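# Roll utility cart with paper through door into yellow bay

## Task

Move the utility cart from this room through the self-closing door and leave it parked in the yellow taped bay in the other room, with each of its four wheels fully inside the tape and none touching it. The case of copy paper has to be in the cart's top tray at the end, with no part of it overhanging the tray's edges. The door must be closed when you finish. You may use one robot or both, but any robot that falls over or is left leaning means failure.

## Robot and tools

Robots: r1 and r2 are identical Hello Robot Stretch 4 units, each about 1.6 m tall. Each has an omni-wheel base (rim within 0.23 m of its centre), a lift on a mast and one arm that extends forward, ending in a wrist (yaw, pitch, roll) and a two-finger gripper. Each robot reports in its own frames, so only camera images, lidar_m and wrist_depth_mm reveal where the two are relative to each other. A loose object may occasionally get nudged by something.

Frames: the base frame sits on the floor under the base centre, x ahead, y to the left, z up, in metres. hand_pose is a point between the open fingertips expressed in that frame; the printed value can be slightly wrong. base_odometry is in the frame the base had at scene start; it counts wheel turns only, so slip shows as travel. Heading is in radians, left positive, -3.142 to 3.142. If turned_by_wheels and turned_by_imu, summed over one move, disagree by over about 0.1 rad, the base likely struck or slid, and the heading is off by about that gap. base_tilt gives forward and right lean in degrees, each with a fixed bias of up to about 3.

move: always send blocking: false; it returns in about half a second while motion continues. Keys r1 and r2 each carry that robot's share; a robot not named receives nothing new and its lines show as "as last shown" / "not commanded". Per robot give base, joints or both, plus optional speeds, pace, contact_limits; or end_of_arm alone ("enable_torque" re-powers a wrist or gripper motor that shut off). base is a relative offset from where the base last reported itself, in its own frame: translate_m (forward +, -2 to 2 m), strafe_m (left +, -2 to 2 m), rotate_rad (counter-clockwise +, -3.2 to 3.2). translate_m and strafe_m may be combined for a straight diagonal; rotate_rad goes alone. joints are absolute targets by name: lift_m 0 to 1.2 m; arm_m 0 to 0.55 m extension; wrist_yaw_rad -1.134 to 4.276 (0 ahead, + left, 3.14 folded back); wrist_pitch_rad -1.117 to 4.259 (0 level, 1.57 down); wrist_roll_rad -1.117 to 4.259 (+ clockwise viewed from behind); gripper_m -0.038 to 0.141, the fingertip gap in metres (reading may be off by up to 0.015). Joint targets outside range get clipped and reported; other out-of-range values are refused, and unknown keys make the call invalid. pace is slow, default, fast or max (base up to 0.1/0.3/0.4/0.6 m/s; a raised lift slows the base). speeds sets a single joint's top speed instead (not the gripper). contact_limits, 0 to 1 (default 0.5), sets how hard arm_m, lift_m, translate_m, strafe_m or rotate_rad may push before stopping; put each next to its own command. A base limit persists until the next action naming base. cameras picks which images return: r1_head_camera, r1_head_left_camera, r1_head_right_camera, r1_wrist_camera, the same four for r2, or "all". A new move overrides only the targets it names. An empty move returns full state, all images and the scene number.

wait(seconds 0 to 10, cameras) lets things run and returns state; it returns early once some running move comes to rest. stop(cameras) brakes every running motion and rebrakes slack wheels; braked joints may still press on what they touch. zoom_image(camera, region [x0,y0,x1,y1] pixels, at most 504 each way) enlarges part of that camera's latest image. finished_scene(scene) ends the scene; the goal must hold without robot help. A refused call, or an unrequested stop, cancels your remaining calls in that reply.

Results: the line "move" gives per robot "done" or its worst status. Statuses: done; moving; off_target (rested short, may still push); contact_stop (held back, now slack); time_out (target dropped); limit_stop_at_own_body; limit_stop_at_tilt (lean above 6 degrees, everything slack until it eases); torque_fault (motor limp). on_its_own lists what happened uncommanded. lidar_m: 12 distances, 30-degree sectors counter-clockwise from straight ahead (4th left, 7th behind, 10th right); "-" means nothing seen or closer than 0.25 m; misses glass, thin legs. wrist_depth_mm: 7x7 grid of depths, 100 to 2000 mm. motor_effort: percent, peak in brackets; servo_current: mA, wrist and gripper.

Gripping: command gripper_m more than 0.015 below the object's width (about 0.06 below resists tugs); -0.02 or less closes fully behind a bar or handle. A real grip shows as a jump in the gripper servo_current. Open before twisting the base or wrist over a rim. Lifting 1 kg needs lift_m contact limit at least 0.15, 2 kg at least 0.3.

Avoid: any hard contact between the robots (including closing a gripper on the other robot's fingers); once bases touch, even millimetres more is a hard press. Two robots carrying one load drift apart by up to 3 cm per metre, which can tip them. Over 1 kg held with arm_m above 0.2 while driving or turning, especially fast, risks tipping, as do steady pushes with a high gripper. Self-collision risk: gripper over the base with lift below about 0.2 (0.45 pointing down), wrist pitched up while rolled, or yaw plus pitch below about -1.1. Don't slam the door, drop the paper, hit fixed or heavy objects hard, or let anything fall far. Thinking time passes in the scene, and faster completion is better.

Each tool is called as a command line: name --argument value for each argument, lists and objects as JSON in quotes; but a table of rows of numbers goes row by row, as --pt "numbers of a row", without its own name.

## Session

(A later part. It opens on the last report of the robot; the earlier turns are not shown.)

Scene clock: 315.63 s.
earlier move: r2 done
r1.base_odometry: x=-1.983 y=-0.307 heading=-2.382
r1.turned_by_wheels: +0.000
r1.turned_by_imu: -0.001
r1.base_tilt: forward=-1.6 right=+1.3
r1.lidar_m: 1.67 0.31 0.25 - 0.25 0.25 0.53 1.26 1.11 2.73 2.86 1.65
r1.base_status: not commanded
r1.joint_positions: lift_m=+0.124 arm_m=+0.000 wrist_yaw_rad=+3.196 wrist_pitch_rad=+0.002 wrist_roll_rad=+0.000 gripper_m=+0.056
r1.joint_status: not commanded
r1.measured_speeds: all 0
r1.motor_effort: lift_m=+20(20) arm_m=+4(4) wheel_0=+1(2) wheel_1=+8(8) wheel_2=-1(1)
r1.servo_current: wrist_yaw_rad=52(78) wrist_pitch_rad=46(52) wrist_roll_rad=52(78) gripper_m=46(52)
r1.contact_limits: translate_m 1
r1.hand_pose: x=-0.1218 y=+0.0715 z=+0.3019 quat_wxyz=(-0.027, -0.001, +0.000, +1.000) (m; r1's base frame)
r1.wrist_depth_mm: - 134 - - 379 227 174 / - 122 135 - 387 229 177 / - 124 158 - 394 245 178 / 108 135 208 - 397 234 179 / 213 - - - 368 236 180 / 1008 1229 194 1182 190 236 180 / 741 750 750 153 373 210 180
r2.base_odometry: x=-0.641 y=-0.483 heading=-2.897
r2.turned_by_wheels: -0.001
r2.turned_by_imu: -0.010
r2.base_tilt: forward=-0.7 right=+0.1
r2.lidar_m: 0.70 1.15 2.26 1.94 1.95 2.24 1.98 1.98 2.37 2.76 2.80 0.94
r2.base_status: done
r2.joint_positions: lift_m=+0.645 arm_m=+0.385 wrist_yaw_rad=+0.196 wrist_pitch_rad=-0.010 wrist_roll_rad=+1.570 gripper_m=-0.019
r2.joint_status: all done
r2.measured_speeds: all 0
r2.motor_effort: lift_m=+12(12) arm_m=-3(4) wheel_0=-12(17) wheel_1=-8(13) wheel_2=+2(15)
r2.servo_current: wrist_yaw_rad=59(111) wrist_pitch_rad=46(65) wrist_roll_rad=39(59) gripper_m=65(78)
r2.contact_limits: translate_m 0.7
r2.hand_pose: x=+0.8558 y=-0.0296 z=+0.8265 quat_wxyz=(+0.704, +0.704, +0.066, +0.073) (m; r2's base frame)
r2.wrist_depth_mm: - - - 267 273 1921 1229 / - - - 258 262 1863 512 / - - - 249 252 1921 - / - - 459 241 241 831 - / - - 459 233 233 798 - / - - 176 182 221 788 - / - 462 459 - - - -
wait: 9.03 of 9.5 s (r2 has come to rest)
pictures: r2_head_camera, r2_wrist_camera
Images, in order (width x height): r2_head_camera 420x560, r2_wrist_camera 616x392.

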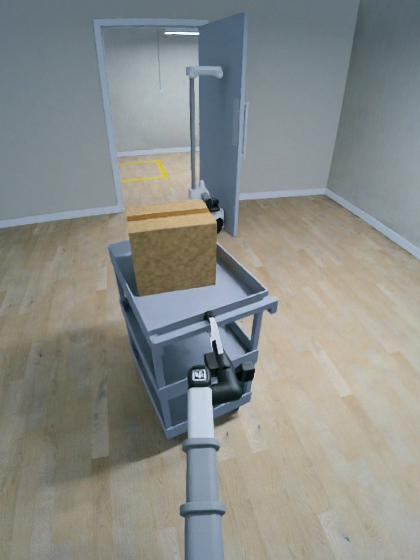

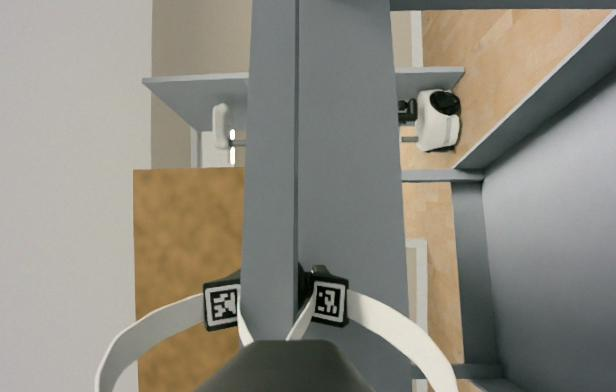

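move --blocking false --r2 '{"joints":{"gripper_m":0.13}}'

wait --seconds 1.8

move --blocking false --r2 '{"base":{"translate_m":-0.2,"strafe_m":-0.04},"joints":{"arm_m":0.3}}'

wait --seconds 1

wait --seconds 1

move --blocking false --r2 '{"base":{"strafe_m":-0.11,"translate_m":0.08},"joints":{"wrist_yaw_rad":0}}'

wait --seconds 1

wait --seconds 1

move --blocking false --r2 '{"base":{"rotate_rad":0.23}}'

wait --seconds 1.5 --cameras '["r2_head_camera","r2_wrist_camera"]'

Scene clock: 330.37 s.
move: r2 moving
r1: as last shown
r1.turned_by_imu: +0.000
r1.lidar_m: 1.68 0.33 0.25 - 0.25 0.25 0.53 1.23 1.12 2.72 2.84 1.65
r1.motor_effort: lift_m=+20(20) arm_m=+4(4) wheel_0=+1(1) wheel_1=+8(8) wheel_2=-1(1)
r1.servo_current: wrist_yaw_rad=39(65) wrist_pitch_rad=39(46) wrist_roll_rad=52(59) gripper_m=39(46)
r1.contact_limits: translate_m 1
r1.wrist_depth_mm: - 134 - - 384 228 174 / - 122 135 - 389 230 177 / - 124 157 - 394 245 177 / 108 135 207 - 397 234 180 / 213 - - - 366 236 180 / 1008 1229 194 1182 191 236 180 / 759 750 759 153 370 211 180
r2.base_odometry: x=-0.640 y=-0.483 heading=-2.897
r2.turned_by_wheels: +0.000
r2.turned_by_imu: +0.000
r2.base_tilt: forward=-0.7 right=+0.0
r2.lidar_m: 0.73 1.13 2.20 1.92 1.96 2.22 1.99 1.97 2.38 2.79 2.76 0.96
r2.base_status: not commanded
r2.joint_positions: lift_m=+0.645 arm_m=+0.385 wrist_yaw_rad=+0.195 wrist_pitch_rad=-0.010 wrist_roll_rad=+1.570 gripper_m=+0.005
r2.joint_status: gripper_m moving
r2.measured_speeds: all 0
r2.motor_effort: lift_m=+12(12) arm_m=-3(4) wheel_0=-11(12) wheel_1=-8(9) wheel_2=-2(2)
r2.servo_current: wrist_yaw_rad=59(65) wrist_pitch_rad=59(59) wrist_roll_rad=39(65) gripper_m=104(104)
r2.contact_limits: translate_m 0.7
r2.hand_pose: x=+0.8557 y=-0.0300 z=+0.8265 quat_wxyz=(+0.704, +0.704, +0.065, +0.072) (m; r2's base frame)
r2.wrist_depth_mm: - - - 273 279 1808 1255 / - - - 263 267 1863 504 / - - - 253 256 1921 - / - 469 462 245 246 842 - / - - 462 236 238 809 - / - - 181 183 225 798 - / - - 459 - - - -
pictures: none

Scene clock: 332.17 s.
earlier move: r2 done
r1.base_odometry: x=-1.983 y=-0.307 heading=-2.382
r1.turned_by_wheels: +0.000
r1.turned_by_imu: +0.000
r1.base_tilt: forward=-1.6 right=+1.3
r1.lidar_m: 1.66 0.29 0.25 - 0.25 0.25 0.53 1.23 1.13 2.72 2.82 1.62
r1.base_status: not commanded
r1.joint_positions: lift_m=+0.124 arm_m=+0.000 wrist_yaw_rad=+3.196 wrist_pitch_rad=+0.002 wrist_roll_rad=+0.000 gripper_m=+0.056
r1.joint_status: not commanded
r1.measured_speeds: all 0
r1.motor_effort: lift_m=+19(20) arm_m=+4(4) wheel_0=+1(2) wheel_1=+8(8) wheel_2=-1(1)
r1.servo_current: wrist_yaw_rad=39(65) wrist_pitch_rad=46(52) wrist_roll_rad=39(72) gripper_m=39(46)
r1.contact_limits: translate_m 1
r1.hand_pose: x=-0.1218 y=+0.0715 z=+0.3019 quat_wxyz=(-0.027, -0.001, +0.000, +1.000) (m; r1's base frame)
r1.wrist_depth_mm: - 134 - - 382 229 175 / - 122 134 - 389 230 176 / - 124 157 - 394 245 177 / 108 135 208 - 397 234 179 / 213 - - - 366 235 180 / 1008 1205 194 1182 191 236 180 / 750 768 750 153 370 210 180
r2.base_odometry: x=-0.640 y=-0.483 heading=-2.896
r2.turned_by_wheels: +0.001
r2.turned_by_imu: +0.001
r2.base_tilt: forward=-0.7 right=+0.1
r2.lidar_m: 0.75 1.14 2.24 1.93 1.92 2.26 1.97 2.01 2.41 2.76 2.79 0.95
r2.base_status: not commanded
r2.joint_positions: lift_m=+0.645 arm_m=+0.385 wrist_yaw_rad=+0.195 wrist_pitch_rad=-0.003 wrist_roll_rad=+1.570 gripper_m=+0.130
r2.joint_status: all done
r2.measured_speeds: all 0
r2.motor_effort: lift_m=+13(13) arm_m=-3(4) wheel_0=-5(12) wheel_1=-4(9) wheel_2=-2(3)
r2.servo_current: wrist_yaw_rad=39(65) wrist_pitch_rad=39(65) wrist_roll_rad=39(65) gripper_m=52(137)
r2.contact_limits: translate_m 0.7
r2.hand_pose: x=+0.8558 y=-0.0299 z=+0.8244 quat_wxyz=(+0.704, +0.704, +0.068, +0.070) (m; r2's base frame)
r2.wrist_depth_mm: - - 226 290 - 1576 397 / - - 220 279 - 1708 - / - - 215 270 - 750 - / - 473 211 262 - - - / - 477 195 253 - - - / - 473 190 244 195 - - / - 469 183 - - - -
wait: 1.80 s; at rest by 1.77 s
pictures: none

Scene clock: 332.67 s.
move: r2 moving
r1: as last shown
r1.lidar_m: 1.66 0.33 0.25 - 0.25 0.25 0.54 1.25 1.11 2.73 2.82 1.62
r1.motor_effort: lift_m=+20(20) arm_m=+4(4) wheel_0=+1(2) wheel_1=+8(8) wheel_2=-1(1)
r1.servo_current: wrist_yaw_rad=39(59) wrist_pitch_rad=46(52) wrist_roll_rad=20(59) gripper_m=39(46)
r1.contact_limits: translate_m 1
r1.wrist_depth_mm: - 135 - - 382 228 175 / - 121 135 - 392 229 177 / - 124 158 - 392 246 178 / 108 136 208 - 397 235 179 / 213 - - - 366 236 180 / 991 1205 195 1160 190 235 180 / 750 750 759 153 373 211 180
r2.base_odometry: x=-0.611 y=-0.469 heading=-2.896
r2.turned_by_wheels: +0.000
r2.turned_by_imu: +0.000
r2.base_tilt: forward=-0.7 right=+0.1
r2.lidar_m: 0.77 1.21 2.22 1.92 1.93 2.23 1.95 1.95 2.35 2.78 2.77 1.00
r2.base_status: translate_m moving; strafe_m moving
r2.joint_positions: lift_m=+0.645 arm_m=+0.335 wrist_yaw_rad=+0.197 wrist_pitch_rad=-0.002 wrist_roll_rad=+1.570 gripper_m=+0.130
r2.joint_status: arm_m moving
r2.measured_speeds: translate_m=-0.122 strafe_m=-0.023 rotate_rad=+0.002 lift_m=+0.000 arm_m=-0.174 wrist_yaw_rad=+0.000 wrist_pitch_rad=+0.000 wrist_roll_rad=+0.000
r2.motor_effort: lift_m=+14(14) arm_m=-8(12) wheel_0=-2(8) wheel_1=-10(11) wheel_2=+14(14)
r2.servo_current: wrist_yaw_rad=52(52) wrist_pitch_rad=46(46) wrist_roll_rad=52(52) gripper_m=46(59)
r2.hand_pose: x=+0.8060 y=-0.0292 z=+0.8241 quat_wxyz=(+0.704, +0.703, +0.069, +0.070) (m; r2's base frame)
r2.wrist_depth_mm: - - - 359 389 389 373 / - - - 349 - 1808 - / - - - 338 - - - / - 544 535 327 - - - / - - 262 317 - - - / - - 248 306 195 - - / - - 535 - - - -
pictures: none

Scene clock: 333.67 s.
earlier move: r2 moving
r1.base_odometry: x=-1.983 y=-0.307 heading=-2.382
r1.turned_by_wheels: +0.000
r1.turned_by_imu: +0.000
r1.base_tilt: forward=-1.6 right=+1.3
r1.lidar_m: 1.65 0.31 0.25 - 0.26 0.25 0.55 1.25 1.11 2.72 2.85 1.66
r1.base_status: not commanded
r1.joint_positions: lift_m=+0.124 arm_m=+0.000 wrist_yaw_rad=+3.196 wrist_pitch_rad=+0.002 wrist_roll_rad=+0.000 gripper_m=+0.056
r1.joint_status: not commanded
r1.measured_speeds: all 0
r1.motor_effort: lift_m=+20(20) arm_m=+4(4) wheel_0=+1(2) wheel_1=+8(8) wheel_2=-1(1)
r1.servo_current: wrist_yaw_rad=46(65) wrist_pitch_rad=39(52) wrist_roll_rad=39(72) gripper_m=46(52)
r1.contact_limits: translate_m 1
r1.hand_pose: x=-0.1218 y=+0.0715 z=+0.3019 quat_wxyz=(-0.027, -0.001, +0.000, +1.000) (m; r1's base frame)
r1.wrist_depth_mm: - 134 - - 384 228 175 / - 122 134 - 384 230 176 / - 124 158 - 394 245 177 / 109 135 208 - 399 234 179 / 213 - - - 366 236 180 / 1025 1229 193 1205 191 236 181 / 759 759 759 154 370 211 180
r2.base_odometry: x=-0.466 y=-0.400 heading=-2.896
r2.turned_by_wheels: +0.000
r2.turned_by_imu: +0.000
r2.base_tilt: forward=-0.6 right=+0.0
r2.lidar_m: 0.93 1.43 2.24 1.93 1.92 2.02 1.79 1.80 2.12 2.79 2.80 3.34
r2.base_status: translate_m moving; strafe_m moving
r2.joint_positions: lift_m=+0.645 arm_m=+0.300 wrist_yaw_rad=+0.197 wrist_pitch_rad=-0.002 wrist_roll_rad=+1.570 gripper_m=+0.130
r2.joint_status: all done
r2.measured_speeds: translate_m=-0.075 strafe_m=-0.015 rotate_rad=+0.007 lift_m=+0.000 arm_m=+0.000 wrist_yaw_rad=+0.000 wrist_pitch_rad=+0.000 wrist_roll_rad=+0.000
r2.motor_effort: lift_m=+14(14) arm_m=-7(12) wheel_0=-1(8) wheel_1=-3(11) wheel_2=+4(14)
r2.servo_current: wrist_yaw_rad=46(59) wrist_pitch_rad=39(46) wrist_roll_rad=59(59) gripper_m=52(59)
r2.hand_pose: x=+0.7710 y=-0.0292 z=+0.8241 quat_wxyz=(+0.704, +0.703, +0.069, +0.070) (m; r2's base frame)
r2.wrist_depth_mm: - - - - - 1661 1118 / - - - 559 - 569 1060 / - - - 544 - 549 788 / - - 741 521 - 530 525 / - - 741 508 - 508 504 / - - 216 492 220 488 496 / - - - - 488 1576 1042
wait: 1.00 s; no rest
pictures: none

Scene clock: 334.23 s.
earlier move: r2 done
r1.base_odometry: x=-1.983 y=-0.307 heading=-2.382
r1.turned_by_wheels: +0.000
r1.turned_by_imu: +0.000
r1.base_tilt: forward=-1.6 right=+1.3
r1.lidar_m: 1.66 0.32 0.25 - 0.25 0.25 0.56 1.22 1.13 2.74 2.83 1.63
r1.base_status: not commanded
r1.joint_positions: lift_m=+0.124 arm_m=+0.000 wrist_yaw_rad=+3.196 wrist_pitch_rad=+0.002 wrist_roll_rad=+0.000 gripper_m=+0.056
r1.joint_status: not commanded
r1.measured_speeds: all 0
r1.motor_effort: lift_m=+20(20) arm_m=+4(4) wheel_0=+0(2) wheel_1=+7(8) wheel_2=-1(1)
r1.servo_current: wrist_yaw_rad=46(65) wrist_pitch_rad=39(52) wrist_roll_rad=65(72) gripper_m=39(52)
r1.contact_limits: translate_m 1
r1.hand_pose: x=-0.1218 y=+0.0715 z=+0.3019 quat_wxyz=(-0.027, -0.001, +0.000, +1.000) (m; r1's base frame)
r1.wrist_depth_mm: - 134 - - 382 227 175 / - 121 134 - 387 230 176 / - 124 157 - 394 246 178 / 109 135 208 - 397 234 179 / 213 - - - 366 236 180 / 1008 1229 193 1182 191 236 180 / 741 750 741 153 370 211 180
r2.base_odometry: x=-0.456 y=-0.396 heading=-2.896
r2.turned_by_wheels: +0.000
r2.turned_by_imu: +0.000
r2.base_tilt: forward=-0.7 right=+0.1
r2.lidar_m: 0.98 1.43 2.22 1.95 1.93 2.01 1.78 1.79 2.16 2.78 2.77 3.35
r2.base_status: done
r2.joint_positions: lift_m=+0.645 arm_m=+0.300 wrist_yaw_rad=+0.197 wrist_pitch_rad=-0.002 wrist_roll_rad=+1.570 gripper_m=+0.130
r2.joint_status: all done
r2.measured_speeds: all 0
r2.motor_effort: lift_m=+14(14) arm_m=-7(12) wheel_0=-2(8) wheel_1=-4(11) wheel_2=+4(14)
r2.servo_current: wrist_yaw_rad=46(59) wrist_pitch_rad=39(46) wrist_roll_rad=52(59) gripper_m=46(59)
r2.hand_pose: x=+0.7710 y=-0.0292 z=+0.8241 quat_wxyz=(+0.704, +0.703, +0.069, +0.070) (m; r2's base frame)
r2.wrist_depth_mm: - - - - - 1661 1118 / - - - 569 - 585 1098 / - - - 554 - 559 798 / - - 759 530 - 535 - / - - 750 517 - 517 521 / - - 218 500 220 504 508 / - - - - 500 1537 1025
wait: 0.57 of 1 s (r2 has come to rest)
pictures: none

Scene clock: 334.73 s.
move: r2 moving
r1: as last shown
r1.lidar_m: 1.66 0.33 0.25 - 0.25 0.25 0.54 1.26 1.12 2.73 2.82 1.61
r1.motor_effort: lift_m=+20(20) arm_m=+4(4) wheel_0=+2(2) wheel_1=+8(8) wheel_2=-1(1)
r1.servo_current: wrist_yaw_rad=65(78) wrist_pitch_rad=46(46) wrist_roll_rad=46(65) gripper_m=39(46)
r1.contact_limits: translate_m 1
r1.wrist_depth_mm: - 134 - - 379 228 175 / - 122 135 - 389 230 176 / - 124 157 - 397 245 177 / 108 135 208 - 397 235 179 / 213 - - - 366 236 179 / 1025 1229 193 1182 191 236 179 / 759 750 759 153 370 210 180
r2.base_odometry: x=-0.480 y=-0.375 heading=-2.897
r2.turned_by_wheels: -0.001
r2.turned_by_imu: +0.000
r2.base_tilt: forward=-0.7 right=+0.0
r2.lidar_m: 0.93 1.25 2.25 1.95 1.98 2.05 1.77 1.78 2.17 2.76 2.78 3.35
r2.base_status: translate_m moving; strafe_m moving
r2.joint_positions: lift_m=+0.645 arm_m=+0.300 wrist_yaw_rad=+0.003 wrist_pitch_rad=-0.002 wrist_roll_rad=+1.570 gripper_m=+0.130
r2.joint_status: wrist_yaw_rad moving
r2.measured_speeds: translate_m=+0.071 strafe_m=-0.098 rotate_rad=-0.004 lift_m=+0.000 arm_m=+0.000 wrist_yaw_rad=-0.005 wrist_pitch_rad=+0.000 wrist_roll_rad=+0.000
r2.motor_effort: lift_m=+13(14) arm_m=-7(7) wheel_0=+8(11) wheel_1=-7(9) wheel_2=-10(11)
r2.servo_current: wrist_yaw_rad=33(117) wrist_pitch_rad=46(46) wrist_roll_rad=59(65) gripper_m=52(52)
r2.hand_pose: x=+0.7598 y=-0.0866 z=+0.8241 quat_wxyz=(+0.707, +0.707, +0.000, +0.002) (m; r2's base frame)
r2.wrist_depth_mm: - - - - - 1618 1118 / - - - - - 1618 1118 / - - - - - 1537 1160 / - - - 609 - 603 1078 / - - - 559 - 569 - / - - 202 525 195 530 525 / - - 715 - - - 500
pictures: none

Scene clock: 335.73 s.
earlier move: r2 moving
r1.base_odometry: x=-1.983 y=-0.307 heading=-2.382
r1.turned_by_wheels: +0.000
r1.turned_by_imu: +0.000
r1.base_tilt: forward=-1.6 right=+1.3
r1.lidar_m: 1.65 0.34 0.25 - 0.25 0.27 0.53 1.25 1.14 2.73 2.83 1.63
r1.base_status: not commanded
r1.joint_positions: lift_m=+0.124 arm_m=+0.000 wrist_yaw_rad=+3.196 wrist_pitch_rad=+0.002 wrist_roll_rad=+0.000 gripper_m=+0.056
r1.joint_status: not commanded
r1.measured_speeds: all 0
r1.motor_effort: lift_m=+19(20) arm_m=+4(4) wheel_0=+1(2) wheel_1=+7(8) wheel_2=-1(1)
r1.servo_current: wrist_yaw_rad=46(78) wrist_pitch_rad=39(52) wrist_roll_rad=52(65) gripper_m=39(46)
r1.contact_limits: translate_m 1
r1.hand_pose: x=-0.1218 y=+0.0715 z=+0.3019 quat_wxyz=(-0.027, -0.001, +0.000, +1.000) (m; r1's base frame)
r1.wrist_depth_mm: - 134 - - 384 228 175 / - 122 135 - 389 229 176 / - 124 157 - 394 246 177 / 108 135 207 - 399 234 179 / 213 - - - 366 236 180 / 991 1205 193 1205 191 235 180 / 750 759 759 153 373 211 179
r2.base_odometry: x=-0.560 y=-0.308 heading=-2.897
r2.turned_by_wheels: +0.000
r2.turned_by_imu: +0.000
r2.base_tilt: forward=-0.7 right=+0.1
r2.lidar_m: 0.91 0.89 2.36 2.04 2.06 2.09 1.84 1.84 2.20 2.68 2.66 3.16
r2.base_status: translate_m moving; strafe_m moving
r2.joint_positions: lift_m=+0.645 arm_m=+0.300 wrist_yaw_rad=+0.003 wrist_pitch_rad=-0.002 wrist_roll_rad=+1.570 gripper_m=+0.130
r2.joint_status: all done
r2.measured_speeds: all 0
r2.motor_effort: lift_m=+14(14) arm_m=-7(7) wheel_0=+3(13) wheel_1=-6(9) wheel_2=-3(11)
r2.servo_current: wrist_yaw_rad=39(117) wrist_pitch_rad=39(52) wrist_roll_rad=59(65) gripper_m=52(59)
r2.hand_pose: x=+0.7597 y=-0.0866 z=+0.8241 quat_wxyz=(+0.707, +0.707, +0.000, +0.002) (m; r2's base frame)
r2.wrist_depth_mm: - - - - - 1618 1098 / - - - - - 1661 1138 / - - - - - 1618 1138 / - - - - - 1576 1160 / - - - 535 - 544 585 / - - 217 500 193 500 504 / - - 676 - - - 480
wait: 1.00 s; no rest
pictures: none

Scene clock: 336.00 s.
earlier move: r2 done
r1.base_odometry: x=-1.983 y=-0.307 heading=-2.382
r1.turned_by_wheels: +0.000
r1.turned_by_imu: +0.000
r1.base_tilt: forward=-1.6 right=+1.3
r1.lidar_m: 1.64 0.33 0.25 - 0.25 0.25 0.52 1.23 1.13 2.72 2.85 1.62
r1.base_status: not commanded
r1.joint_positions: lift_m=+0.124 arm_m=+0.000 wrist_yaw_rad=+3.196 wrist_pitch_rad=+0.002 wrist_roll_rad=+0.000 gripper_m=+0.056
r1.joint_status: not commanded
r1.measured_speeds: all 0
r1.motor_effort: lift_m=+19(20) arm_m=+4(4) wheel_0=+1(2) wheel_1=+7(8) wheel_2=-1(1)
r1.servo_current: wrist_yaw_rad=52(78) wrist_pitch_rad=39(52) wrist_roll_rad=59(65) gripper_m=46(46)
r1.contact_limits: translate_m 1
r1.hand_pose: x=-0.1218 y=+0.0715 z=+0.3019 quat_wxyz=(-0.027, -0.001, +0.000, +1.000) (m; r1's base frame)
r1.wrist_depth_mm: - 134 - - 384 228 175 / - 122 134 - 387 230 176 / - 124 158 - 394 247 178 / 109 135 208 - 399 233 179 / 213 - - - 366 236 180 / 1008 1205 193 1205 191 235 180 / 759 750 750 153 370 211 180
r2.base_odometry: x=-0.560 y=-0.308 heading=-2.897
r2.turned_by_wheels: +0.000
r2.turned_by_imu: +0.000
r2.base_tilt: forward=-0.7 right=+0.1
r2.lidar_m: 0.89 0.89 2.38 2.04 2.05 2.10 1.84 1.85 2.20 2.65 2.66 3.21
r2.base_status: done
r2.joint_positions: lift_m=+0.645 arm_m=+0.300 wrist_yaw_rad=+0.003 wrist_pitch_rad=-0.002 wrist_roll_rad=+1.570 gripper_m=+0.130
r2.joint_status: all done
r2.measured_speeds: all 0
r2.motor_effort: lift_m=+14(14) arm_m=-7(7) wheel_0=+1(13) wheel_1=-4(9) wheel_2=-4(11)
r2.servo_current: wrist_yaw_rad=46(117) wrist_pitch_rad=39(52) wrist_roll_rad=46(65) gripper_m=52(59)
r2.hand_pose: x=+0.7597 y=-0.0866 z=+0.8241 quat_wxyz=(+0.707, +0.707, +0.000, +0.002) (m; r2's base frame)
r2.wrist_depth_mm: - - - - - 1618 1138 / - - - - - 1708 1118 / - - - - - 1661 1160 / - - - - - 1576 1160 / - - - 535 - 539 585 / - - 217 508 193 508 508 / - - 691 - - - 477
wait: 0.27 of 1 s (r2 has come to rest)
pictures: none

Scene clock: 336.50 s.
move: r2 moving
r1: as last shown
r1.lidar_m: 1.66 0.32 0.25 - 0.25 0.25 0.55 1.27 1.15 2.73 2.85 1.62
r1.servo_current: wrist_yaw_rad=59(59) wrist_pitch_rad=46(46) wrist_roll_rad=52(59) gripper_m=46(52)
r1.contact_limits: translate_m 1
r1.wrist_depth_mm: - 134 - - 382 228 174 / - 122 134 - 389 229 176 / - 124 158 - 394 245 178 / 108 136 208 - 394 234 179 / 213 - - - 366 234 180 / 1008 1205 193 1182 191 236 181 / 750 759 750 153 370 211 181
r2.base_odometry: x=-0.560 y=-0.308 heading=-2.698
r2.turned_by_wheels: +0.199
r2.turned_by_imu: +0.194
r2.base_tilt: forward=-0.7 right=+0.1
r2.lidar_m: 0.89 3.02 2.18 2.05 2.19 1.95 1.82 1.91 2.60 2.67 2.75 1.04
r2.base_status: rotate_rad moving
r2.joint_positions: lift_m=+0.645 arm_m=+0.300 wrist_yaw_rad=+0.002 wrist_pitch_rad=-0.002 wrist_roll_rad=+1.570 gripper_m=+0.130
r2.joint_status: not commanded
r2.measured_speeds: translate_m=-0.001 strafe_m=+0.000 rotate_rad=+0.374 lift_m=+0.000 arm_m=+0.000 wrist_yaw_rad=+0.000 wrist_pitch_rad=+0.000 wrist_roll_rad=+0.000
r2.motor_effort: lift_m=+14(14) arm_m=-7(7) wheel_0=-3(9) wheel_1=-4(10) wheel_2=-5(11)
r2.servo_current: wrist_yaw_rad=46(59) wrist_pitch_rad=46(46) wrist_roll_rad=46(59) gripper_m=52(52)
r2.hand_pose: x=+0.7597 y=-0.0867 z=+0.8241 quat_wxyz=(+0.707, +0.707, +0.000, +0.002) (m; r2's base frame)
r2.wrist_depth_mm: - - - - - 1576 1098 / - - - 508 - 525 521 / - - - 496 - 504 500 / - - 691 480 - - 477 / - - 699 459 - - 466 / - - 219 449 195 - 449 / - - - - - - 439
pictures: none

Scene clock: 336.97 s.
earlier move: r2 done
r1.base_odometry: x=-1.983 y=-0.307 heading=-2.382
r1.turned_by_wheels: +0.000
r1.turned_by_imu: +0.000
r1.base_tilt: forward=-1.6 right=+1.3
r1.lidar_m: 1.65 0.32 0.25 - 0.25 0.25 0.55 1.24 1.13 2.73 2.83 1.63
r1.base_status: not commanded
r1.joint_positions: lift_m=+0.124 arm_m=+0.000 wrist_yaw_rad=+3.196 wrist_pitch_rad=+0.002 wrist_roll_rad=+0.000 gripper_m=+0.056
r1.joint_status: not commanded
r1.measured_speeds: all 0
r1.motor_effort: lift_m=+20(20) arm_m=+4(4) wheel_0=+1(2) wheel_1=+7(8) wheel_2=-1(1)
r1.servo_current: wrist_yaw_rad=46(65) wrist_pitch_rad=39(46) wrist_roll_rad=52(65) gripper_m=39(52)
r1.contact_limits: translate_m 1
r1.hand_pose: x=-0.1218 y=+0.0715 z=+0.3019 quat_wxyz=(-0.027, -0.001, +0.000, +1.000) (m; r1's base frame)
r1.wrist_depth_mm: - 135 - - 382 228 175 / - 122 134 - 384 229 176 / - 124 157 - 394 246 178 / 109 135 208 - 397 234 179 / 213 - - - 366 236 180 / 1008 1205 193 1182 191 236 180 / 759 759 759 153 373 210 180
r2.base_odometry: x=-0.560 y=-0.308 heading=-2.668
r2.turned_by_wheels: +0.030
r2.turned_by_imu: +0.029
r2.base_tilt: forward=-0.7 right=+0.1
r2.lidar_m: 0.90 2.92 2.18 2.04 2.19 1.92 1.84 1.93 2.67 2.66 2.79 1.03
r2.base_status: done
r2.joint_positions: lift_m=+0.645 arm_m=+0.300 wrist_yaw_rad=+0.002 wrist_pitch_rad=-0.002 wrist_roll_rad=+1.570 gripper_m=+0.130
r2.joint_status: not commanded
r2.measured_speeds: all 0
r2.motor_effort: lift_m=+14(14) arm_m=-7(7) wheel_0=-3(9) wheel_1=-4(10) wheel_2=-4(11)
r2.servo_current: wrist_yaw_rad=39(59) wrist_pitch_rad=39(46) wrist_roll_rad=39(59) gripper_m=52(59)
r2.hand_pose: x=+0.7597 y=-0.0867 z=+0.8241 quat_wxyz=(+0.707, +0.707, +0.000, +0.002) (m; r2's base frame)
r2.wrist_depth_mm: - - - 508 - 1464 1060 / - - - 496 - 609 500 / - - - 480 - 484 480 / - - 683 466 - - 466 / - - 691 452 - - 455 / - - 699 442 219 - 445 / - - - - 449 436 436
wait: 0.47 of 1.5 s (r2 has come to rest)
pictures: r2_head_camera, r2_wrist_camera
Images, in order (width x height): r2_head_camera 420x560, r2_wrist_camera 616x392.

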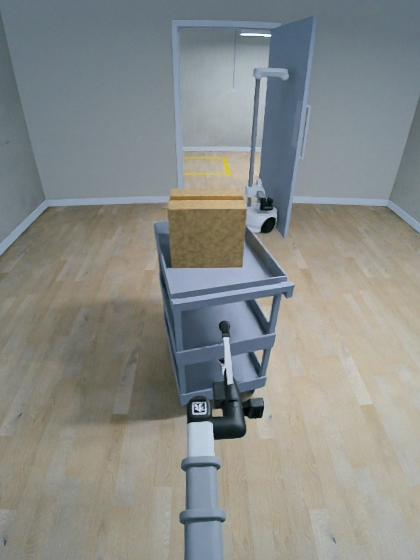

